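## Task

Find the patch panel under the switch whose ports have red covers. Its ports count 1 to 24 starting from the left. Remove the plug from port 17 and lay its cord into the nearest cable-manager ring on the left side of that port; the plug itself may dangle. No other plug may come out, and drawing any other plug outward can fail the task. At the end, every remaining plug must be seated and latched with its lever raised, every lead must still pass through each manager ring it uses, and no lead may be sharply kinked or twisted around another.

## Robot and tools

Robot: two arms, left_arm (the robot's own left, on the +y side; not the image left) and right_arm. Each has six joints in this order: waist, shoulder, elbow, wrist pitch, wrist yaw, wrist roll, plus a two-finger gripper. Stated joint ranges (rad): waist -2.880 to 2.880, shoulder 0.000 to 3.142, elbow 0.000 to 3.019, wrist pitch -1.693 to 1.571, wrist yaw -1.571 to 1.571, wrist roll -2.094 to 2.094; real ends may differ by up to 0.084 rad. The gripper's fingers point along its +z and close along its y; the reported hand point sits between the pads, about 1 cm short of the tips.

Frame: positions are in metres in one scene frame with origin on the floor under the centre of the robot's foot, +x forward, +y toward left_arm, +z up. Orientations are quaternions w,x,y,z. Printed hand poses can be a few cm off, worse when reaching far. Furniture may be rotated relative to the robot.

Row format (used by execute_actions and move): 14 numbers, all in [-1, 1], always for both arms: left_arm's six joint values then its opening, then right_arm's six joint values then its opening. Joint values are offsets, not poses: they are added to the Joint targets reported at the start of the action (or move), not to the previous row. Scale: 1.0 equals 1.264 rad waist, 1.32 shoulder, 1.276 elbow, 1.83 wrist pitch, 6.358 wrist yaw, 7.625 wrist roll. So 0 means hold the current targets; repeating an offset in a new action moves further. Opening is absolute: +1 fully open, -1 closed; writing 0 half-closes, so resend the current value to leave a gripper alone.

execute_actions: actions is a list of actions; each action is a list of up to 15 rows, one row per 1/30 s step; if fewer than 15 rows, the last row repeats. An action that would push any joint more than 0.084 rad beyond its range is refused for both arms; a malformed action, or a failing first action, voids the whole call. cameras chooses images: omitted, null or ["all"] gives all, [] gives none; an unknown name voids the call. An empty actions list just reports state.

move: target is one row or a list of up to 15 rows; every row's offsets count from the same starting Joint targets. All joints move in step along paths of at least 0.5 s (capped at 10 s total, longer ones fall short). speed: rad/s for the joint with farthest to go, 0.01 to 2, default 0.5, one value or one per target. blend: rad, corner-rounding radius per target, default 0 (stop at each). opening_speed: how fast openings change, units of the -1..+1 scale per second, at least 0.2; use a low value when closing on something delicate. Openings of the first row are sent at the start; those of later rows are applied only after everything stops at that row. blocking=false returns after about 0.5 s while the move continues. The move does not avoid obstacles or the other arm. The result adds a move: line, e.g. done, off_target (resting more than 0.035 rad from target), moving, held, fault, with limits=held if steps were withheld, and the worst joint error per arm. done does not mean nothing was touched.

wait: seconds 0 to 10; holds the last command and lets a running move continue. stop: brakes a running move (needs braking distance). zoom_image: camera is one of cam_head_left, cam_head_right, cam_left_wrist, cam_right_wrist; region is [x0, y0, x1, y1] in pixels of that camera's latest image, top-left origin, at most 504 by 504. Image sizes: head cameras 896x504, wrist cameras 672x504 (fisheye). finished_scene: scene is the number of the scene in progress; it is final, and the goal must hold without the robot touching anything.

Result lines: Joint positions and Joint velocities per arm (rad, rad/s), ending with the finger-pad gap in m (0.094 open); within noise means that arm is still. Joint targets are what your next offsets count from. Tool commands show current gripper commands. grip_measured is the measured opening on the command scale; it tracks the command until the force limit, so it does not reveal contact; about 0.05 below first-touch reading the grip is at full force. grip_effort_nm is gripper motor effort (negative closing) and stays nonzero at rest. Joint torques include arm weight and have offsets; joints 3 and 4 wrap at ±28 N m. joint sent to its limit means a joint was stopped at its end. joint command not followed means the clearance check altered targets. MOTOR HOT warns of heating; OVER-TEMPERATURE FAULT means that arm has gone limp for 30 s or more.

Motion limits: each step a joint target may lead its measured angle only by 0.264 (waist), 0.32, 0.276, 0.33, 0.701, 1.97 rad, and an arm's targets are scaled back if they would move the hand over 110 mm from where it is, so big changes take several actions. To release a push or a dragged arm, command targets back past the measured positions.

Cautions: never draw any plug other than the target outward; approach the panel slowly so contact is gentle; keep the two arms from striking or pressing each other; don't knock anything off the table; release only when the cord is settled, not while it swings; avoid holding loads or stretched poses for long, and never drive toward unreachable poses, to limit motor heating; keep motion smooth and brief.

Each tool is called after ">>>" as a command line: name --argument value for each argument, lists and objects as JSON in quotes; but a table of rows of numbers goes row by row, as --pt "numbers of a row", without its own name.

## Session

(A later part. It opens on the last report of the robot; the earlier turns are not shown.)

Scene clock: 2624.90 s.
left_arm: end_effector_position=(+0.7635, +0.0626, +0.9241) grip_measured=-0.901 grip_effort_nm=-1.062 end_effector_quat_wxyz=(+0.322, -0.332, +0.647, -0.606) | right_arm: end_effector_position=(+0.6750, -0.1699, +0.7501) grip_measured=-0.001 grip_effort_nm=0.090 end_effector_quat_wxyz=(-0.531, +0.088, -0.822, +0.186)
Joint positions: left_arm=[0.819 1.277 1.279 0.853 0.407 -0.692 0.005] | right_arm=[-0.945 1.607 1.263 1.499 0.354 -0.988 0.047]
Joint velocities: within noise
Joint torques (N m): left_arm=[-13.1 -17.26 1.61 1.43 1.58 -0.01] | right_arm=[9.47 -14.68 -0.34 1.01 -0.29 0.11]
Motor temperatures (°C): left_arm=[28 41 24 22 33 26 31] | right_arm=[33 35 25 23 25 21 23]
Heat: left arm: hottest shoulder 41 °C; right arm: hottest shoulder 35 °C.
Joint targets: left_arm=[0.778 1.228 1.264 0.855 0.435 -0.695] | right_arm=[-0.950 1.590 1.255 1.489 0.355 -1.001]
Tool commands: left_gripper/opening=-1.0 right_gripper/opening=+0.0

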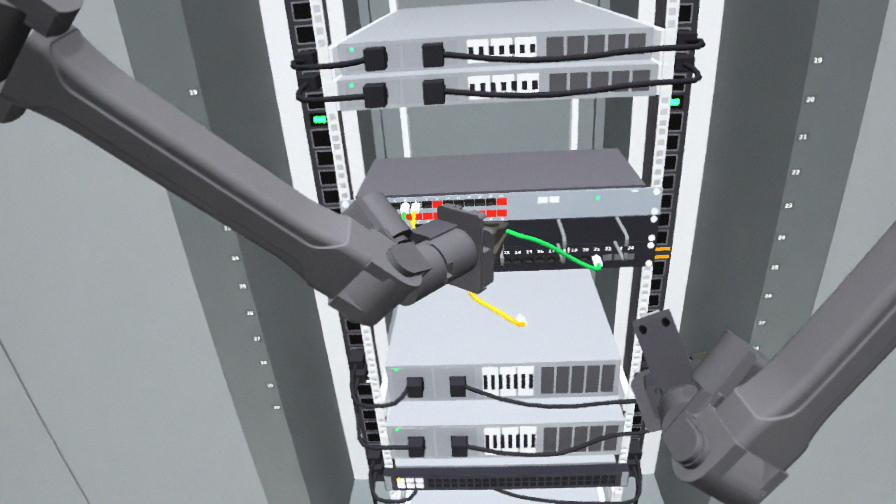

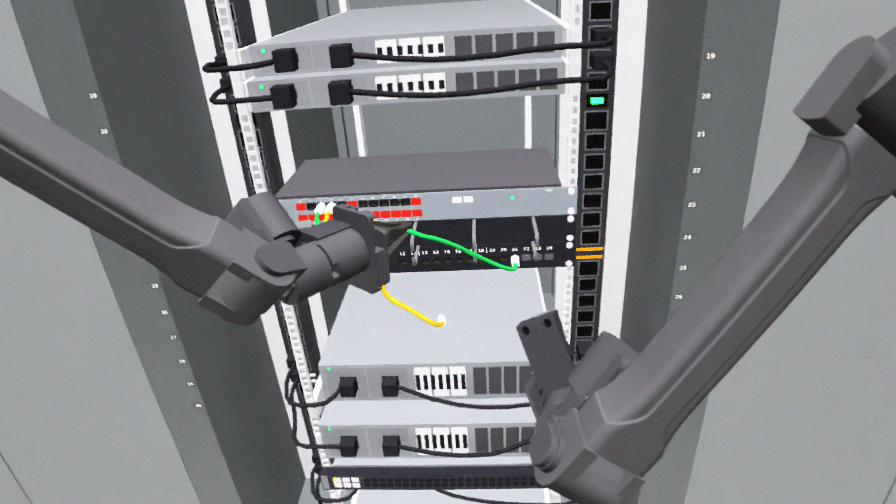

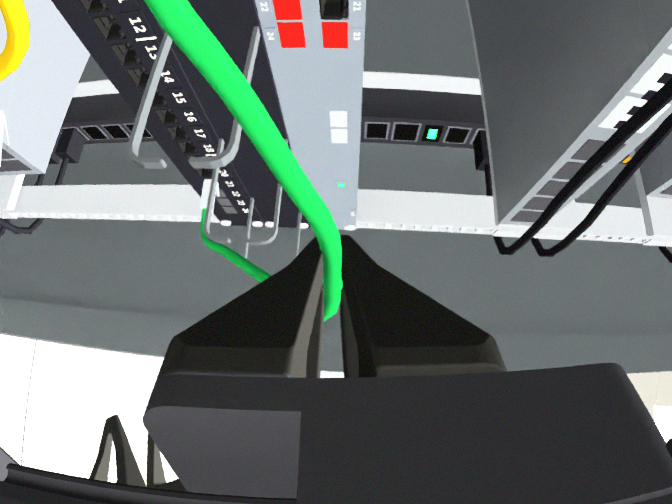

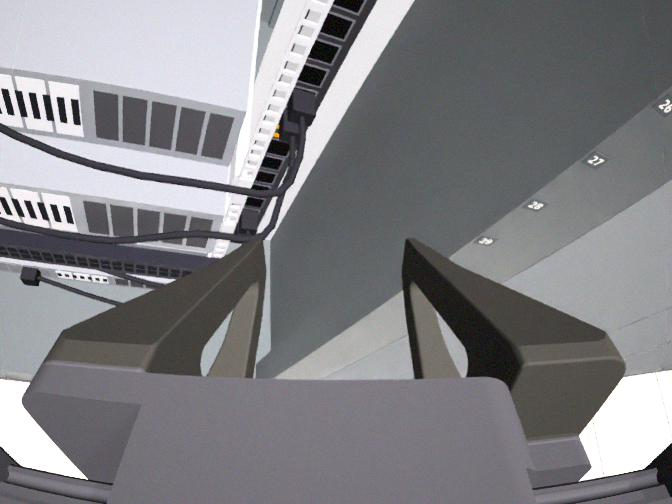

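>>> move --target '[-0.1741,0.1341,0.0995,-0.0186,-0.0231,0.0230,-1,0,0,0,0,0,0,0]' --speed 0.15

Scene clock: 2682.03 s.
left_arm: end_effector_position=(+0.8108, +0.0403, +0.9599) grip_measured=-0.901 grip_effort_nm=-1.062 end_effector_quat_wxyz=(+0.385, -0.350, +0.643, -0.562) | right_arm: end_effector_position=(+0.6750, -0.1699, +0.7501) grip_measured=-0.001 grip_effort_nm=0.095 end_effector_quat_wxyz=(-0.531, +0.088, -0.822, +0.186)
Joint positions: left_arm=[0.681 1.322 1.4 0.845 0.224 -0.533 0.005] | right_arm=[-0.945 1.607 1.263 1.499 0.354 -0.988 0.047]
Joint velocities: within noise
Joint torques (N m): left_arm=[-21.6 -6.77 2.35 0.21 2.93 0.12] | right_arm=[9.58 -15.03 -0.31 1.01 -0.29 0.11]
Motor temperatures (°C): left_arm=[28 41 24 22 37 26 32] | right_arm=[33 35 25 23 25 21 23]
Heat: left arm: hottest shoulder 41 °C; right arm: hottest shoulder 35 °C.
Joint targets: left_arm=[0.558 1.405 1.391 0.821 0.288 -0.520] | right_arm=[-0.950 1.590 1.255 1.489 0.355 -1.001]
move: off_target (left_arm); left_arm: the waist is farthest, 0.123 rad from its target

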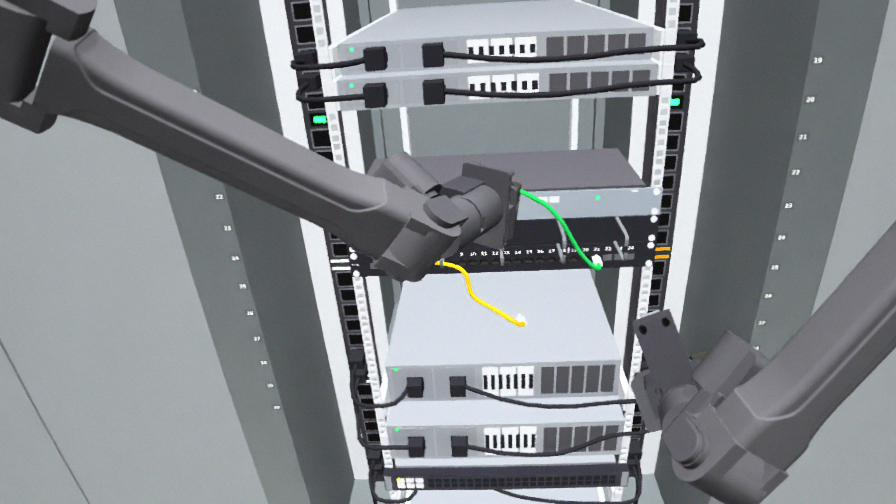

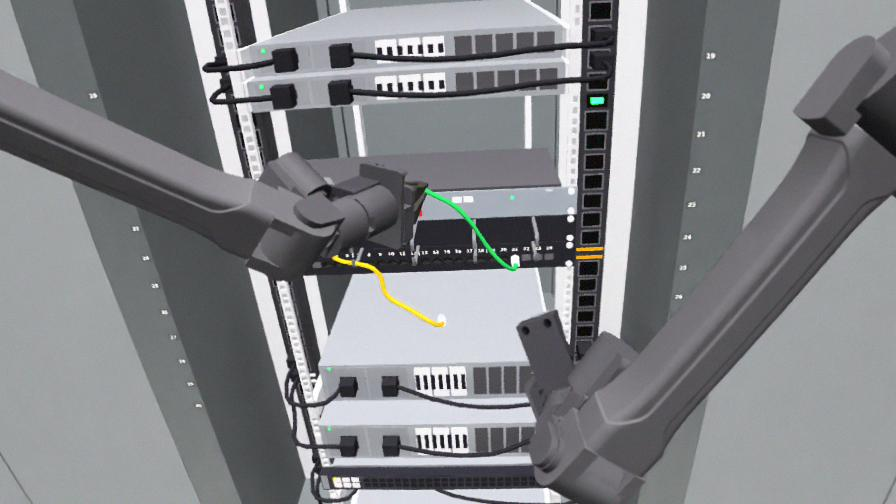

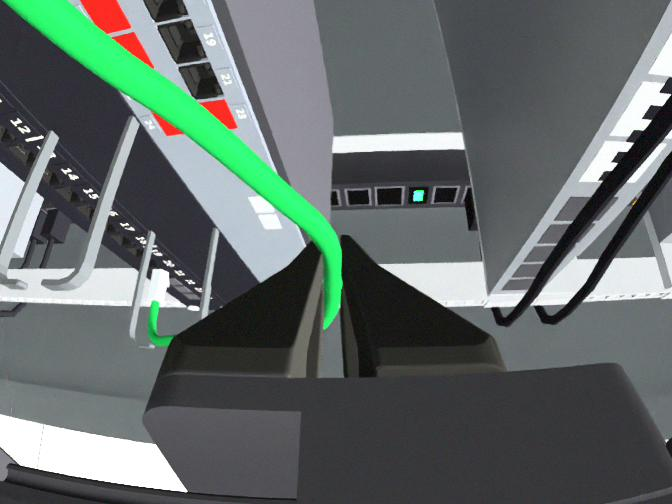

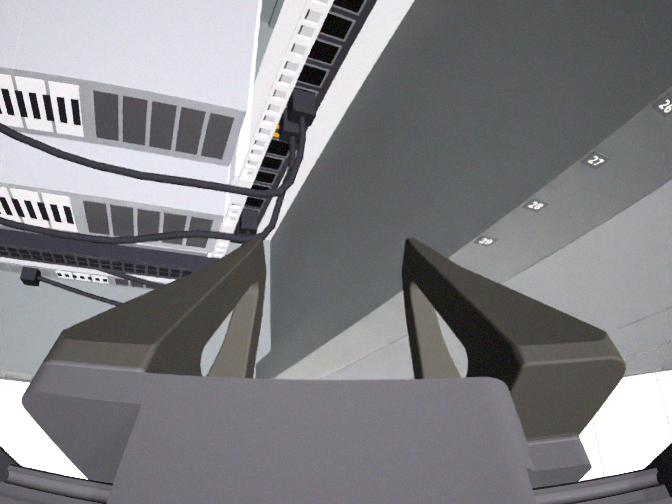

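>>> move --target '[0.1200,0,0,0,-0.010,0.0,-1,0,0,0,0,0,0,0]' --speed 0.15

>>> zoom_image --camera "cam_head_left" --region '[340, 140, 680, 340]'

>>> zoom_image --camera "cam_head_right" --region '[260, 140, 600, 340]'

Scene clock: 2698.27 s.
left_arm: end_effector_position=(+0.8064, +0.0438, +0.9361) grip_measured=-0.901 grip_effort_nm=-1.057 end_effector_quat_wxyz=(+0.384, -0.352, +0.659, -0.542) | right_arm: end_effector_position=(+0.6750, -0.1699, +0.7501) grip_measured=-0.001 grip_effort_nm=0.095 end_effector_quat_wxyz=(-0.531, +0.088, -0.822, +0.186)
Joint positions: left_arm=[0.713 1.338 1.4 0.845 0.202 -0.532 0.005] | right_arm=[-0.945 1.607 1.263 1.499 0.354 -0.988 0.047]
Joint velocities: within noise
Joint torques (N m): left_arm=[-11.22 -8.47 2.28 0.23 1.36 0.13] | right_arm=[9.7 -15.27 -0.32 1.06 -0.28 0.1]
Motor temperatures (°C): left_arm=[29 38 24 22 45 26 32] | right_arm=[33 35 25 23 25 21 23]
Heat: left arm: hottest wrist yaw 45 °C; right arm: hottest shoulder 35 °C.
Joint targets: left_arm=[0.710 1.405 1.391 0.821 0.224 -0.520] | right_arm=[-0.950 1.590 1.255 1.489 0.355 -1.001]
move: off_target (left_arm); left_arm: the shoulder is farthest, 0.067 rad from its target

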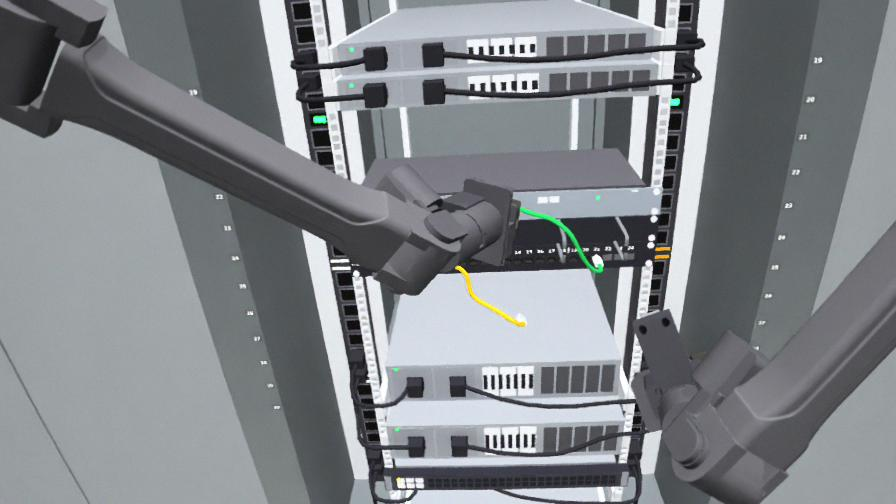

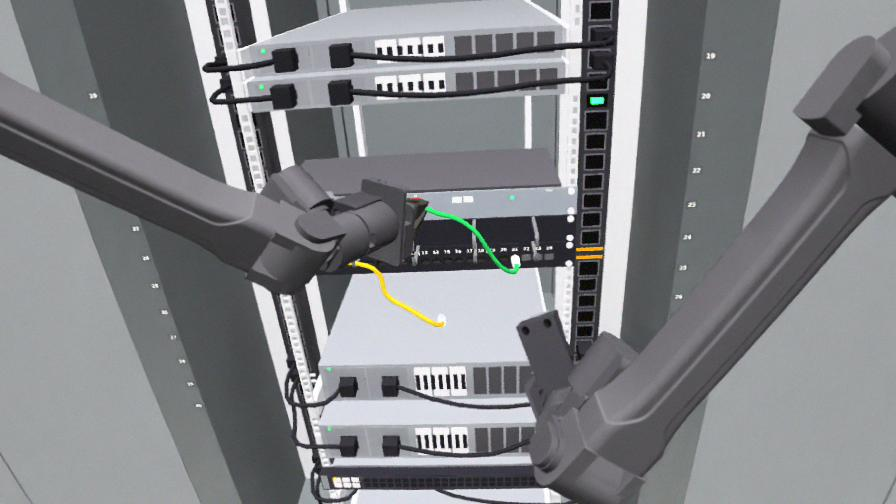

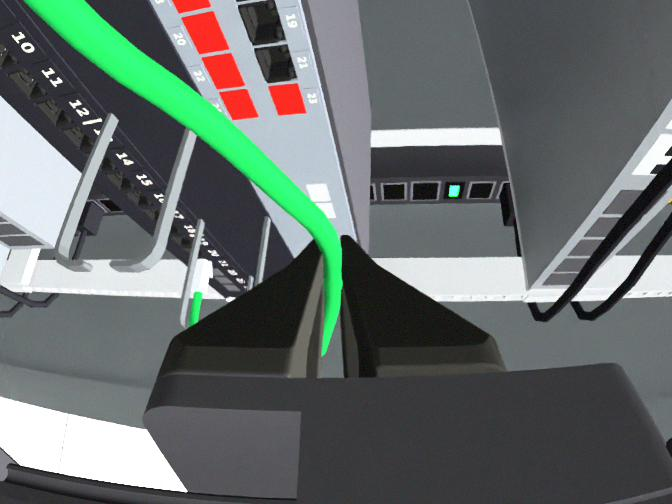

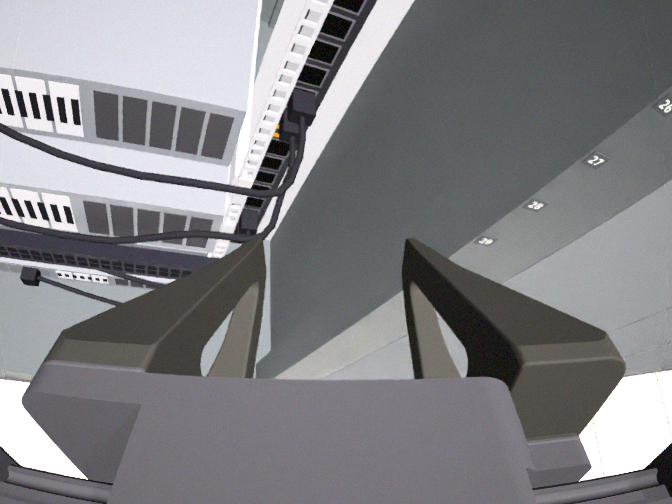

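Scaled by 1.482 from the camera's 896x504 image, which has a finer 1280x720 frame.

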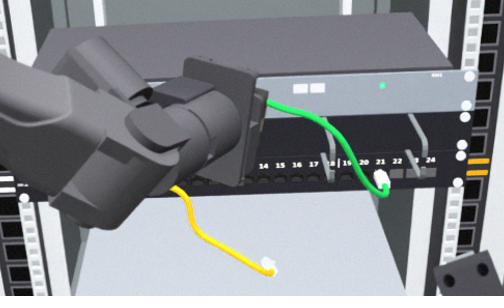

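Scaled by 1.482 from the camera's 896x504 image, which has a finer 1280x720 frame.

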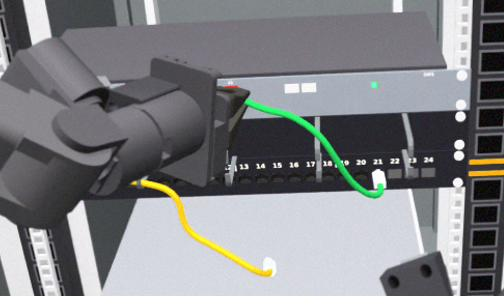

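>>> move --target '[0.0300,-0.02,0,0,-0.003,0.0,-1,0,0,0,0,0,0,0]' --speed 0.15 --cameras '["cam_left_wrist"]'

>>> move --target '[0,0,0,0,0,0,-1,0.053,0.3045,0.4898,-0.0536,-0.1194,0.3559,0]' --speed 0.8

Scene clock: 2826.17 s.
left_arm: end_effector_position=(+0.8062, +0.0505, +0.9258) grip_measured=-0.901 grip_effort_nm=-1.057 end_effector_quat_wxyz=(+0.385, -0.351, +0.667, -0.533) | right_arm: end_effector_position=(+0.6750, -0.1699, +0.7501) grip_measured=-0.001 grip_effort_nm=0.095 end_effector_quat_wxyz=(-0.531, +0.088, -0.822, +0.186)
Joint positions: left_arm=[0.735 1.338 1.4 0.839 0.199 -0.531 0.005] | right_arm=[-0.945 1.607 1.263 1.499 0.354 -0.988 0.047]
Joint velocities: within noise
Joint torques (N m): left_arm=[-9.58 -10.52 2.35 0.53 0.78 0.13] | right_arm=[9.29 -14.86 -0.28 1.02 -0.28 0.09]
Motor temperatures (°C): left_arm=[28 34 24 22 40 26 33] | right_arm=[32 35 25 23 25 21 23]
Heat: left arm: hottest wrist yaw 40 °C; right arm: hottest shoulder 35 °C.
Joint targets: left_arm=[0.748 1.379 1.391 0.821 0.205 -0.520] | right_arm=[-0.950 1.590 1.255 1.489 0.355 -1.001]
move: off_target (left_arm); left_arm: the shoulder is farthest, 0.040 rad from its target
Images, in order (width x height): cam_left_wrist 672x504.

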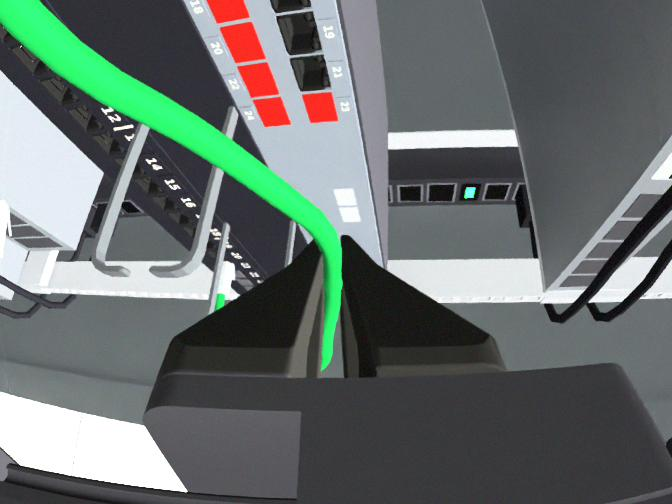

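Scene clock: 2830.57 s.
left_arm: end_effector_position=(+0.8060, +0.0503, +0.9256) grip_measured=-0.901 grip_effort_nm=-1.057 end_effector_quat_wxyz=(+0.384, -0.351, +0.668, -0.533) | right_arm: end_effector_position=(+0.7466, +0.0122, +0.7522) grip_measured=-0.001 grip_effort_nm=0.085 end_effector_quat_wxyz=(+0.183, +0.541, +0.343, +0.746)
Joint positions: left_arm=[0.735 1.338 1.4 0.838 0.198 -0.531 0.005] | right_arm=[-0.906 1.973 1.861 1.401 -0.401 1.699 0.047]
Joint velocities: within noise
Joint torques (N m): left_arm=[-9.64 -10.52 2.32 0.51 0.79 0.12] | right_arm=[16.15 -12.69 3.66 0.96 -0.54 0.27]
Motor temperatures (°C): left_arm=[28 35 24 22 39 26 33] | right_arm=[32 35 25 23 25 21 23]
Heat: left arm: hottest wrist yaw 39 °C; right arm: hottest shoulder 35 °C.
Joint targets: left_arm=[0.748 1.379 1.391 0.821 0.205 -0.520] | right_arm=[-0.883 1.992 1.880 1.391 -0.404 1.713]
move: off_target (left_arm); left_arm: the shoulder is farthest, 0.041 rad from its target

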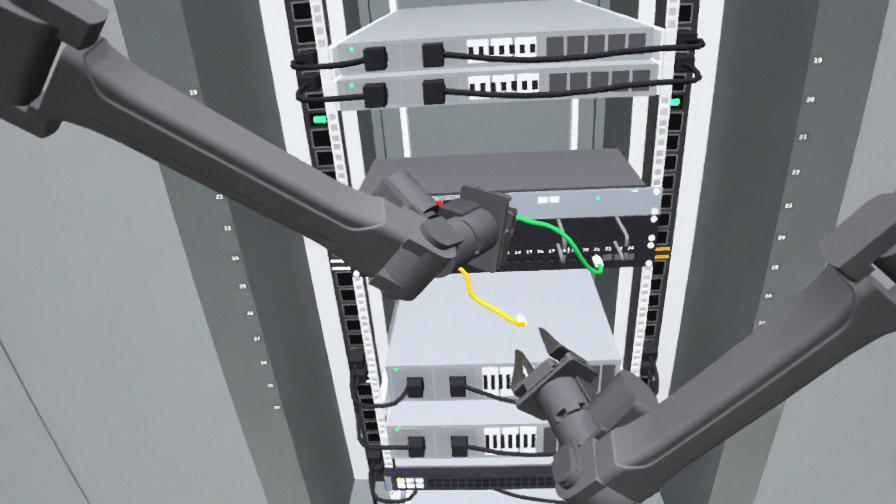

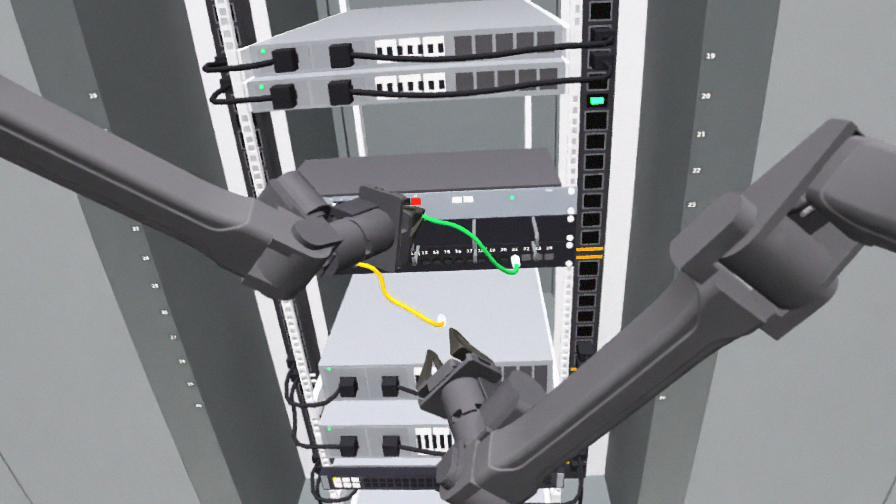

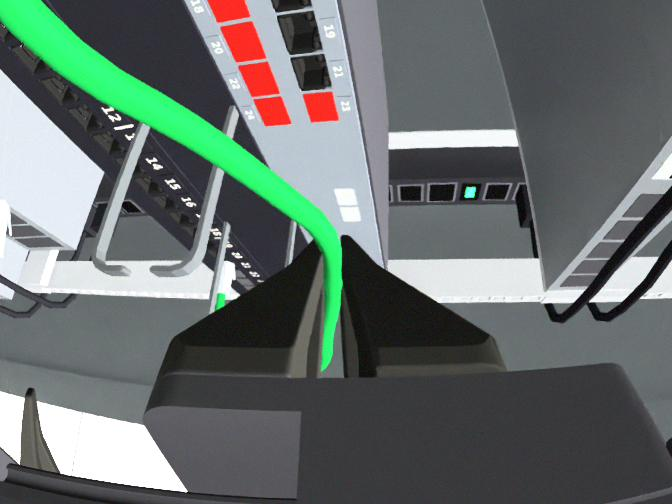

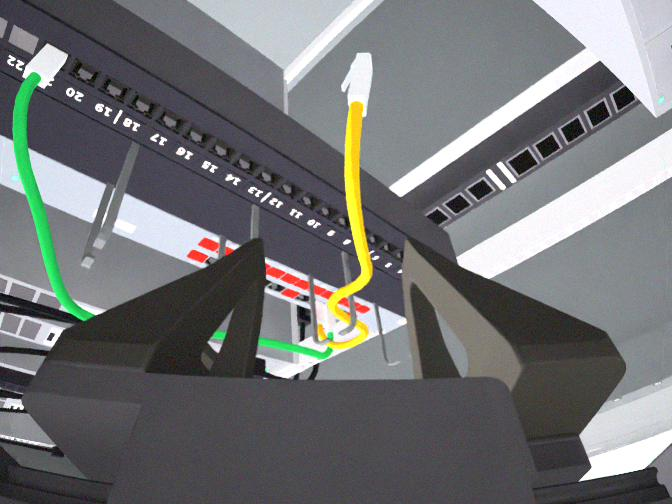

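>>> zoom_image --camera "cam_right_wrist" --region '[220, 220, 440, 400]'

Scaled by 2.291 from the camera's 672x504 image, which has a finer 960x720 frame.

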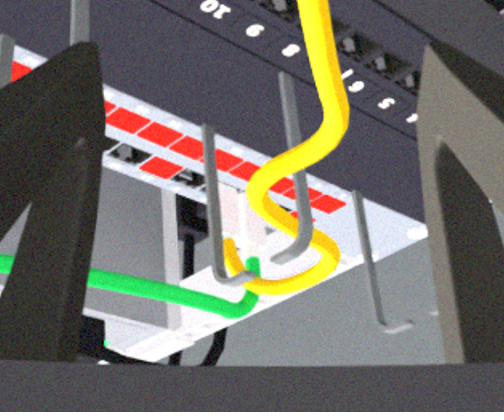

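>>> move --target '[0,0,0,0,0,0,-1,0.0427,0.043,0.168,-0.0977,0.0023,-0.0081,0]' --speed 0.3 --cameras '["cam_right_wrist","cam_head_left"]'

Scene clock: 2880.57 s.
left_arm: end_effector_position=(+0.8060, +0.0503, +0.9256) grip_measured=-0.901 grip_effort_nm=-1.067 end_effector_quat_wxyz=(+0.385, -0.350, +0.668, -0.533) | right_arm: end_effector_position=(+0.7965, +0.0461, +0.7657) grip_measured=-0.001 grip_effort_nm=0.085 end_effector_quat_wxyz=(+0.171, +0.543, +0.338, +0.749)
Joint positions: left_arm=[0.735 1.338 1.4 0.838 0.198 -0.531 0.005] | right_arm=[-0.852 2.028 2.069 1.223 -0.393 1.666 0.047]
Joint velocities: within noise
Joint torques (N m): left_arm=[-9.58 -10.58 2.4 0.49 0.81 0.11] | right_arm=[17.49 -13.57 5.14 0.96 -0.31 -0.02]
Motor temperatures (°C): left_arm=[27 35 24 22 37 26 33] | right_arm=[34 37 25 23 25 21 23]
Heat: left arm: hottest wrist yaw 37 °C; right arm: hottest shoulder 37 °C.
Joint targets: left_arm=[0.748 1.379 1.391 0.821 0.205 -0.520] | right_arm=[-0.829 2.048 2.094 1.213 -0.390 1.652]
move: off_target (left_arm); left_arm: the shoulder is farthest, 0.041 rad from its target
Images, in order (width x height): cam_head_left 896x504, cam_right_wrist 672x504.

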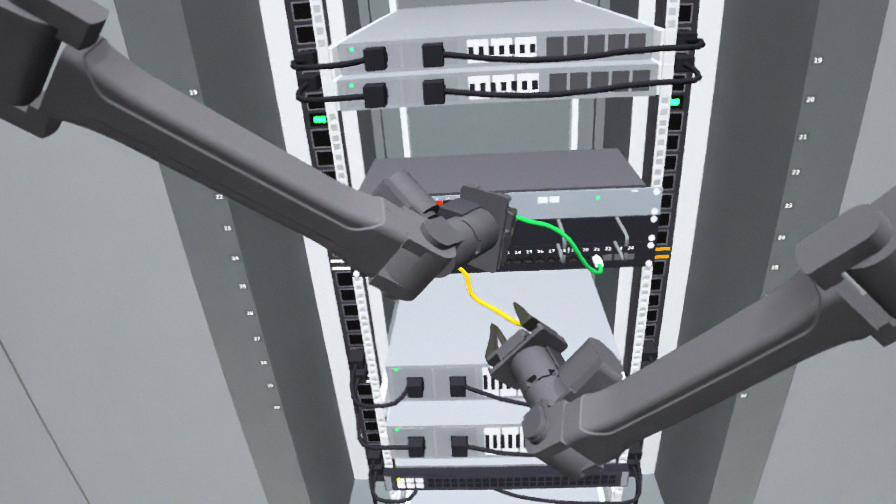

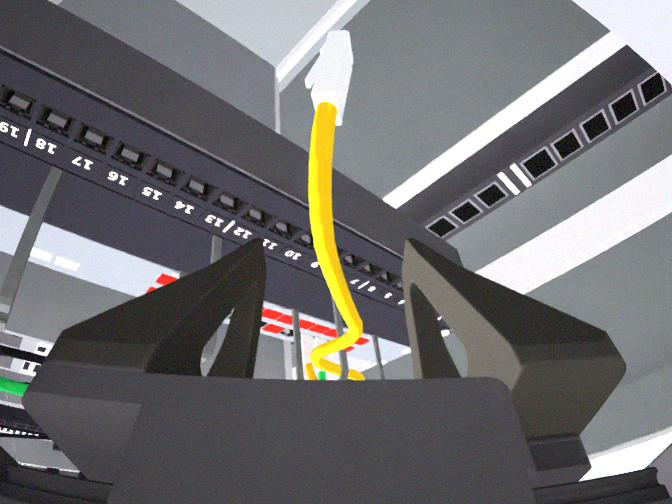

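>>> move --target '[0,0,0,0,0,0,-1,0.0285,0.0292,0.112,-0.0656,0.0017,-0.0055,0]' --speed 0.25 --cameras '["cam_right_wrist","cam_head_left","cam_head_right"]'

Scene clock: 2888.50 s.
left_arm: end_effector_position=(+0.8060, +0.0503, +0.9256) grip_measured=-0.901 grip_effort_nm=-1.062 end_effector_quat_wxyz=(+0.385, -0.350, +0.668, -0.533) | right_arm: end_effector_position=(+0.8272, +0.0664, +0.7790) grip_measured=-0.001 grip_effort_nm=0.090 end_effector_quat_wxyz=(+0.171, +0.543, +0.340, +0.748)
Joint positions: left_arm=[0.735 1.338 1.4 0.838 0.198 -0.531 0.005] | right_arm=[-0.815 2.067 2.209 1.103 -0.382 1.624 0.047]
Joint velocities: within noise
Joint torques (N m): left_arm=[-9.47 -10.52 2.35 0.54 0.78 0.12] | right_arm=[17.96 -13.51 6.02 0.87 -0.35 -0.02]
Motor temperatures (°C): left_arm=[27 35 24 22 37 26 33] | right_arm=[35 36 26 23 25 21 23]
Heat: left arm: hottest wrist yaw 37 °C; right arm: hottest shoulder 36 °C.
Joint targets: left_arm=[0.748 1.379 1.391 0.821 0.205 -0.520] | right_arm=[-0.793 2.087 2.237 1.092 -0.379 1.610]
move: off_target (left_arm); left_arm: the shoulder is farthest, 0.041 rad from its target
Images, in order (width x height): cam_head_left 896x504, cam_head_right 896x504, cam_right_wrist 672x504.

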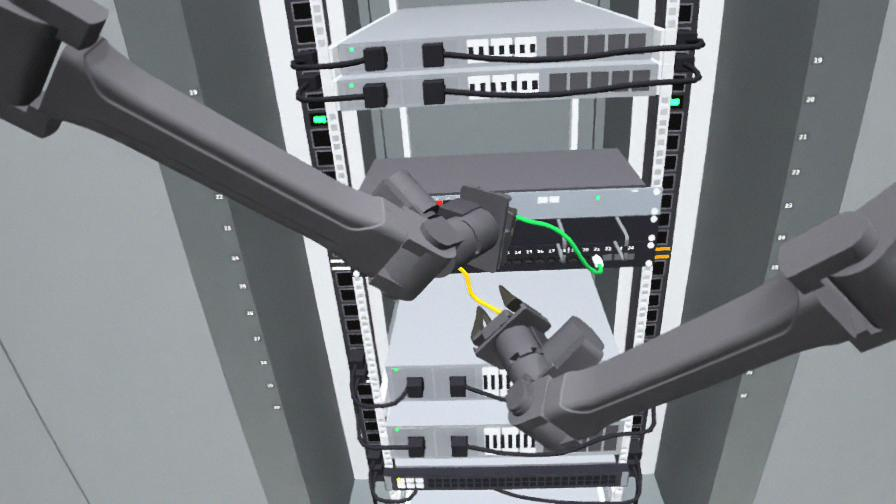

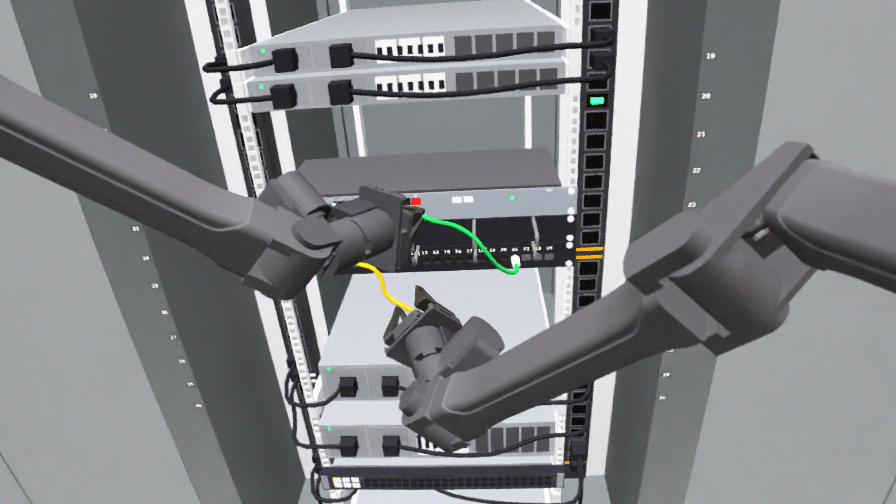

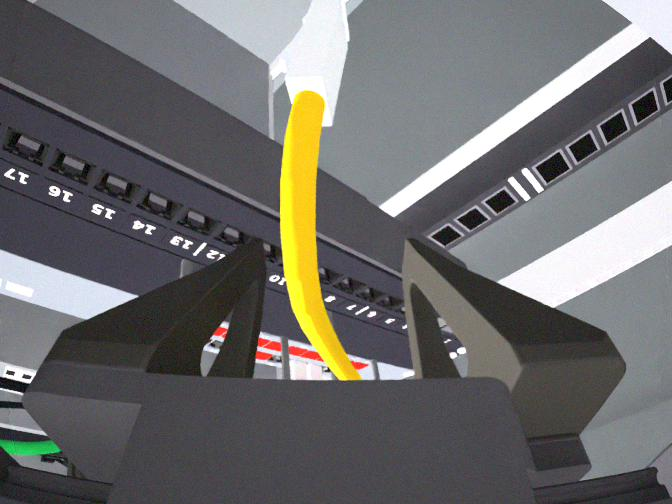

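>>> zoom_image --camera "cam_right_wrist" --region '[220, 60, 440, 400]'

>>> zoom_image --camera "cam_head_left" --region '[430, 240, 570, 370]'

>>> zoom_image --camera "cam_head_right" --region '[340, 240, 480, 370]'

Scaled by 1.482 from the camera's 672x504 image, which has a finer 960x720 frame.

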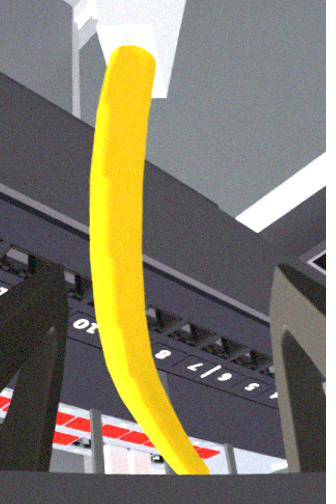

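Scaled by 3.600 from the camera's 896x504 image, which has a finer 1280x720 frame.

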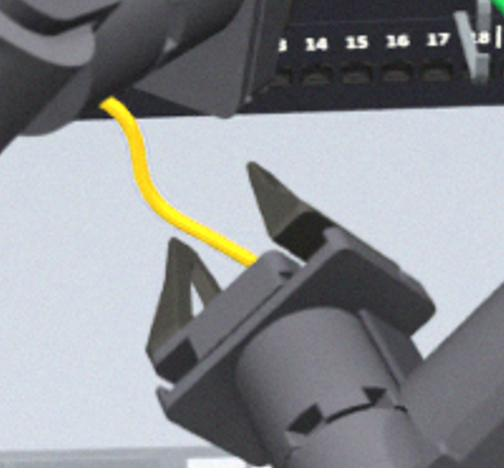

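Scaled by 3.600 from the camera's 896x504 image, which has a finer 1280x720 frame.

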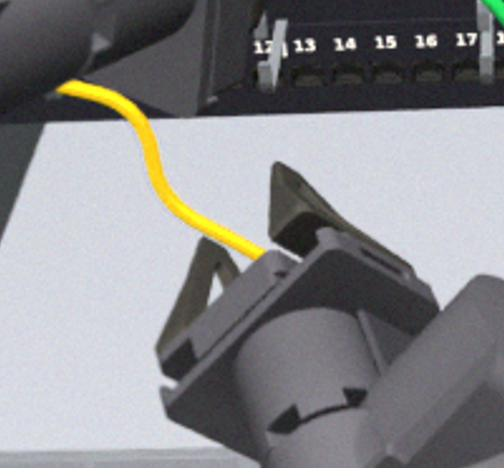

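>>> move --target '[0,0,0,0,0,0,-1,-0.068,-0.0621,-0.1497,0.0869,-0.0027,0.0096,0]' --speed 0.3 --cameras '["cam_right_wrist"]'

>>> zoom_image --camera "cam_right_wrist" --region '[220, 60, 440, 400]'

Scene clock: 2938.27 s.
left_arm: end_effector_position=(+0.8060, +0.0503, +0.9256) grip_measured=-0.901 grip_effort_nm=-1.057 end_effector_quat_wxyz=(+0.385, -0.350, +0.668, -0.533) | right_arm: end_effector_position=(+0.7942, +0.0370, +0.7592) grip_measured=-0.001 grip_effort_nm=0.085 end_effector_quat_wxyz=(+0.176, +0.543, +0.342, +0.746)
Joint positions: left_arm=[0.735 1.338 1.4 0.838 0.198 -0.531 0.005] | right_arm=[-0.868 2.023 2.054 1.234 -0.393 1.668 0.047]
Joint velocities: within noise
Joint torques (N m): left_arm=[-9.88 -10.52 2.36 0.54 0.8 0.12] | right_arm=[14.68 -16.38 2.43 2.1 -0.54 0.28]
Motor temperatures (°C): left_arm=[27 35 24 22 36 26 34] | right_arm=[36 37 27 23 25 21 23]
Heat: left arm: hottest wrist yaw 36 °C; right arm: hottest shoulder 37 °C.
Joint targets: left_arm=[0.748 1.379 1.391 0.821 0.205 -0.520] | right_arm=[-0.879 2.005 2.046 1.252 -0.396 1.683]
move: off_target (left_arm); left_arm: the shoulder is farthest, 0.041 rad from its target
Images, in order (width x height): cam_right_wrist 672x504.

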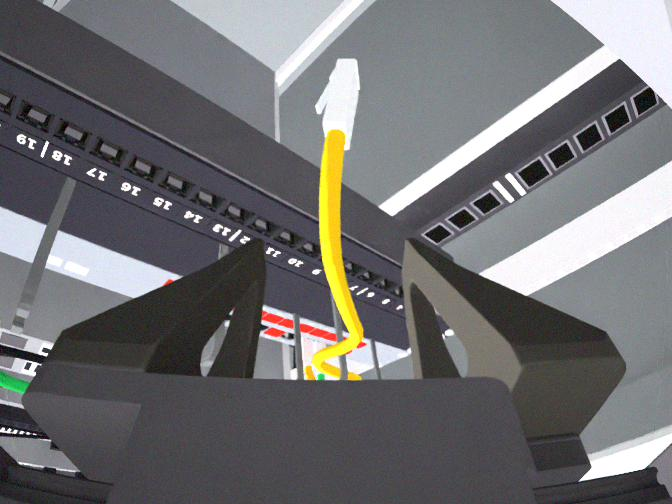

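Scaled by 1.482 from the camera's 672x504 image, which has a finer 960x720 frame.

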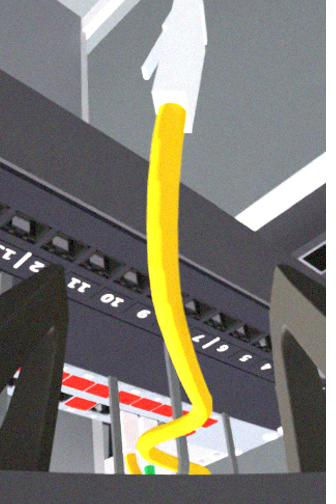

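>>> move --target '[0,0,0,0,0,0,-1,0.0332,0.0333,0.0502,-0.0284,0.0006,-0.0046,0]' --speed 0.2 --cameras '["cam_right_wrist"]'

>>> move --target '[0,0,0,0,0,0,-1,0,0,0,0,0,0,-0.9]' --opening_speed 0.4 --cameras '["cam_right_wrist", "cam_head_right"]'

Scene clock: 2968.30 s.
left_arm: end_effector_position=(+0.8060, +0.0503, +0.9256) grip_measured=-0.901 grip_effort_nm=-1.062 end_effector_quat_wxyz=(+0.385, -0.350, +0.668, -0.533) | right_arm: end_effector_position=(+0.8026, +0.0397, +0.7628) grip_measured=-0.001 grip_effort_nm=0.085 end_effector_quat_wxyz=(+0.177, +0.542, +0.341, +0.747)
Joint positions: left_arm=[0.735 1.338 1.4 0.838 0.198 -0.531 0.005] | right_arm=[-0.861 2.029 2.086 1.21 -0.393 1.662 0.047]
Joint velocities: within noise
Joint torques (N m): left_arm=[-9.58 -10.52 2.3 0.54 0.79 0.12] | right_arm=[17.38 -13.39 5.16 0.94 -0.38 -0.03]
Motor temperatures (°C): left_arm=[27 35 24 22 35 26 34] | right_arm=[35 36 26 23 26 21 23]
Heat: left arm: hottest shoulder 35 °C; right arm: hottest shoulder 36 °C.
Joint targets: left_arm=[0.748 1.379 1.391 0.821 0.205 -0.520] | right_arm=[-0.837 2.049 2.110 1.200 -0.392 1.648]
move: off_target (left_arm); left_arm: the shoulder is farthest, 0.041 rad from its target
Images, in order (width x height): cam_right_wrist 672x504.

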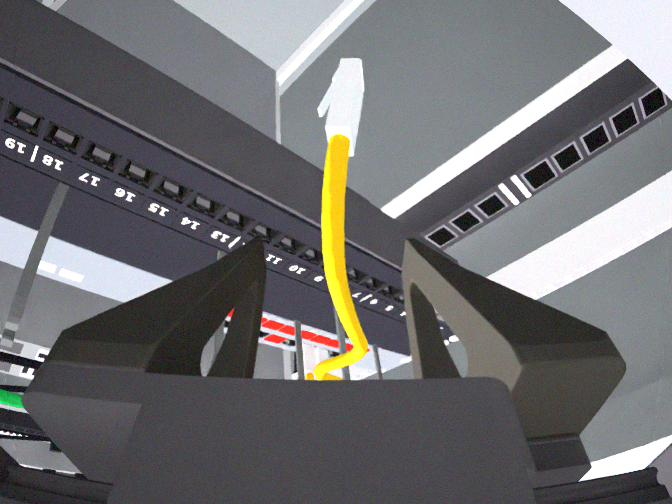

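Scene clock: 2970.93 s.
left_arm: end_effector_position=(+0.8060, +0.0503, +0.9256) grip_measured=-0.901 grip_effort_nm=-1.057 end_effector_quat_wxyz=(+0.385, -0.350, +0.668, -0.533) | right_arm: end_effector_position=(+0.8026, +0.0397, +0.7628) grip_measured=-0.887 grip_effort_nm=-0.960 end_effector_quat_wxyz=(+0.177, +0.542, +0.342, +0.747)
Joint positions: left_arm=[0.735 1.338 1.4 0.838 0.198 -0.531 0.005] | right_arm=[-0.861 2.029 2.086 1.21 -0.393 1.661 0.005]
Joint velocities: within noise
Joint torques (N m): left_arm=[-9.76 -10.52 2.37 0.55 0.8 0.12] | right_arm=[17.44 -13.51 5.24 0.94 -0.39 -0.01]
Motor temperatures (°C): left_arm=[27 35 24 22 35 26 34] | right_arm=[36 36 26 23 26 21 23]
Heat: left arm: hottest shoulder 35 °C; right arm: hottest waist 36 °C.
Joint targets: left_arm=[0.748 1.379 1.391 0.821 0.205 -0.520] | right_arm=[-0.837 2.049 2.110 1.200 -0.392 1.648]
move: off_target (left_arm); left_arm: the shoulder is farthest, 0.041 rad from its target
Images, in order (width x height): cam_head_right 896x504, cam_right_wrist 672x504.

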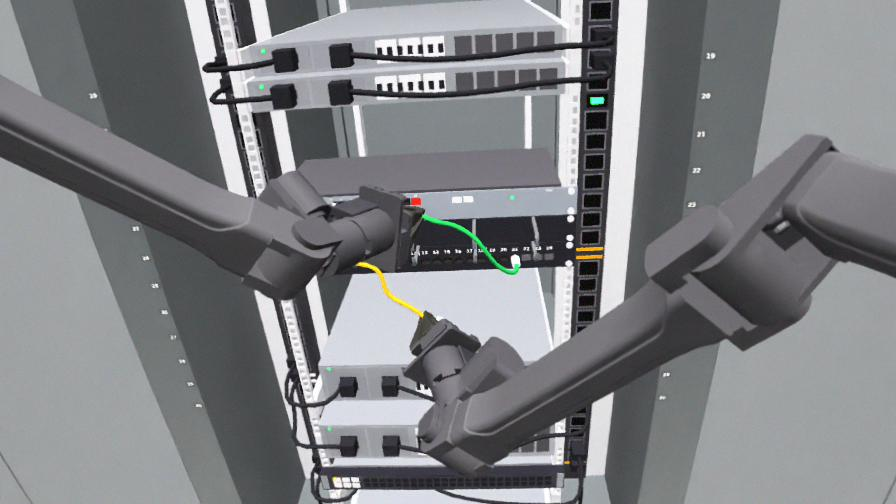

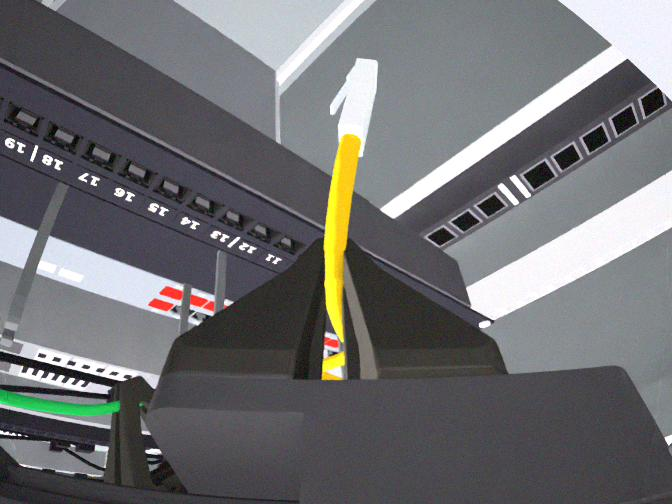

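>>> move --target '[0,0,0,0,0,0,-1,0.0336,-0.1284,-0.1736,0.026,0.0023,-0.0051,-1]' --speed 0.25

Scene clock: 3022.63 s.
left_arm: end_effector_position=(+0.8060, +0.0503, +0.9256) grip_measured=-0.901 grip_effort_nm=-1.062 end_effector_quat_wxyz=(+0.385, -0.350, +0.668, -0.533) | right_arm: end_effector_position=(+0.7997, +0.0315, +0.8058) grip_measured=-0.889 grip_effort_nm=-0.994 end_effector_quat_wxyz=(+0.171, +0.546, +0.347, +0.743)
Joint positions: left_arm=[0.735 1.338 1.4 0.838 0.198 -0.531 0.005] | right_arm=[-0.825 1.894 1.896 1.23 -0.377 1.622 0.005]
Joint velocities: within noise
Joint torques (N m): left_arm=[-9.7 -10.7 2.35 0.51 0.78 0.11] | right_arm=[17.2 -15.91 2.25 1.98 -0.47 -0.01]
Motor temperatures (°C): left_arm=[27 35 24 22 35 26 34] | right_arm=[36 36 26 23 25 21 25]
Heat: left arm: hottest shoulder 35 °C; right arm: hottest waist 36 °C.
Joint targets: left_arm=[0.748 1.379 1.391 0.821 0.205 -0.520] | right_arm=[-0.795 1.880 1.888 1.247 -0.378 1.609]
move: off_target (left_arm); left_arm: the shoulder is farthest, 0.041 rad from its target

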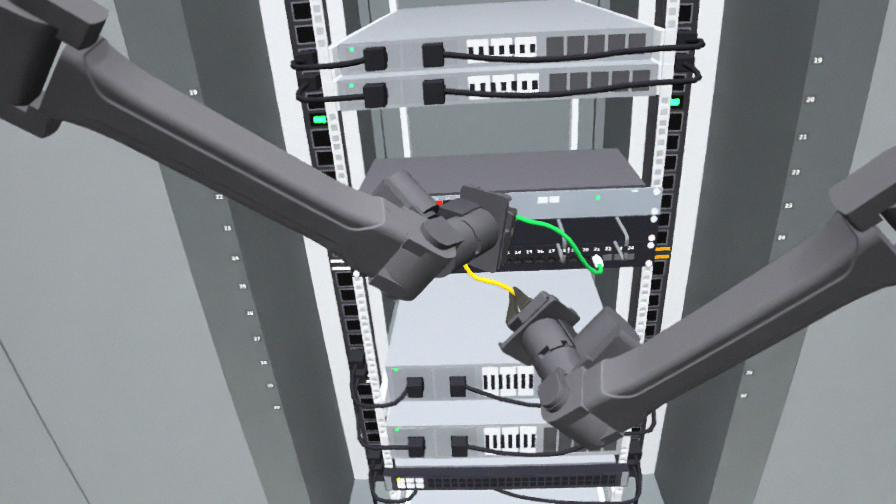

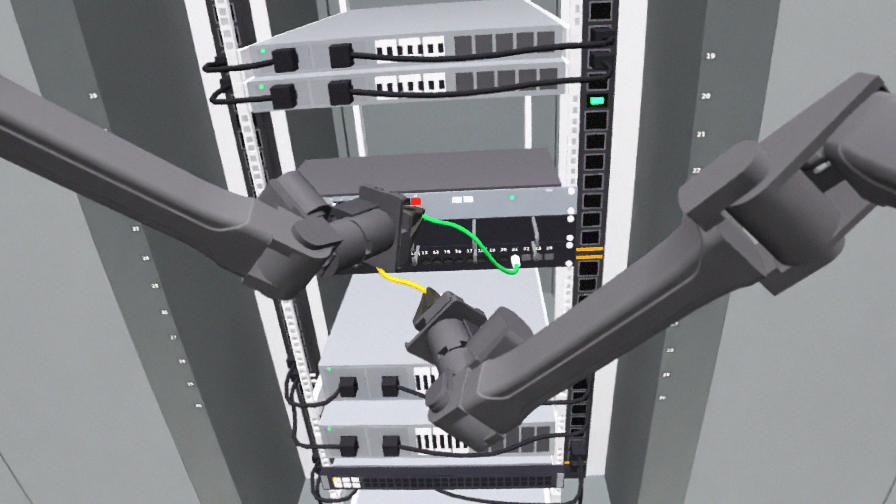

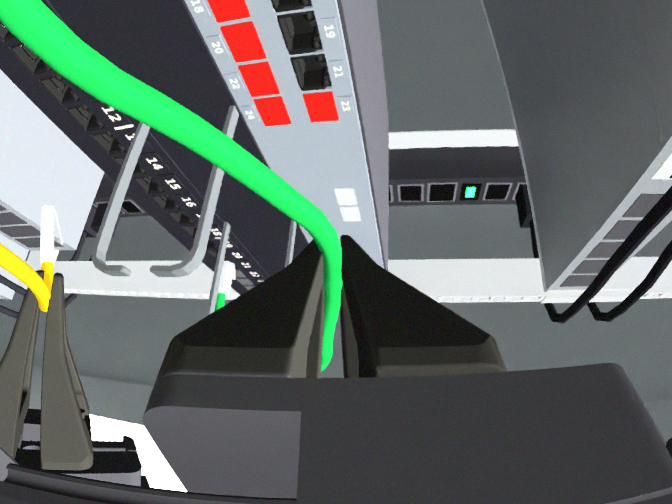

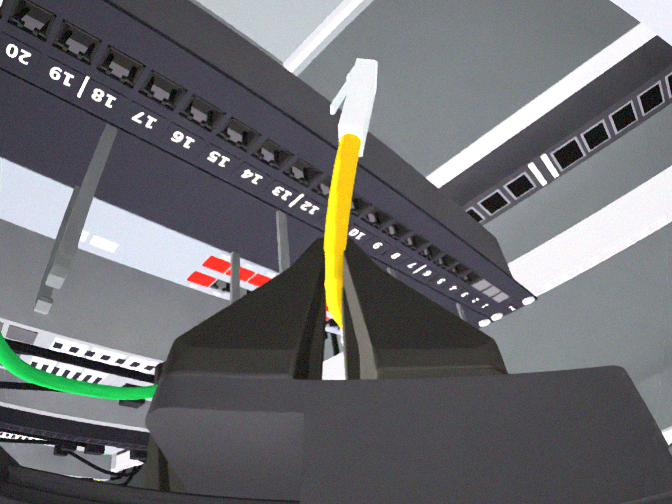

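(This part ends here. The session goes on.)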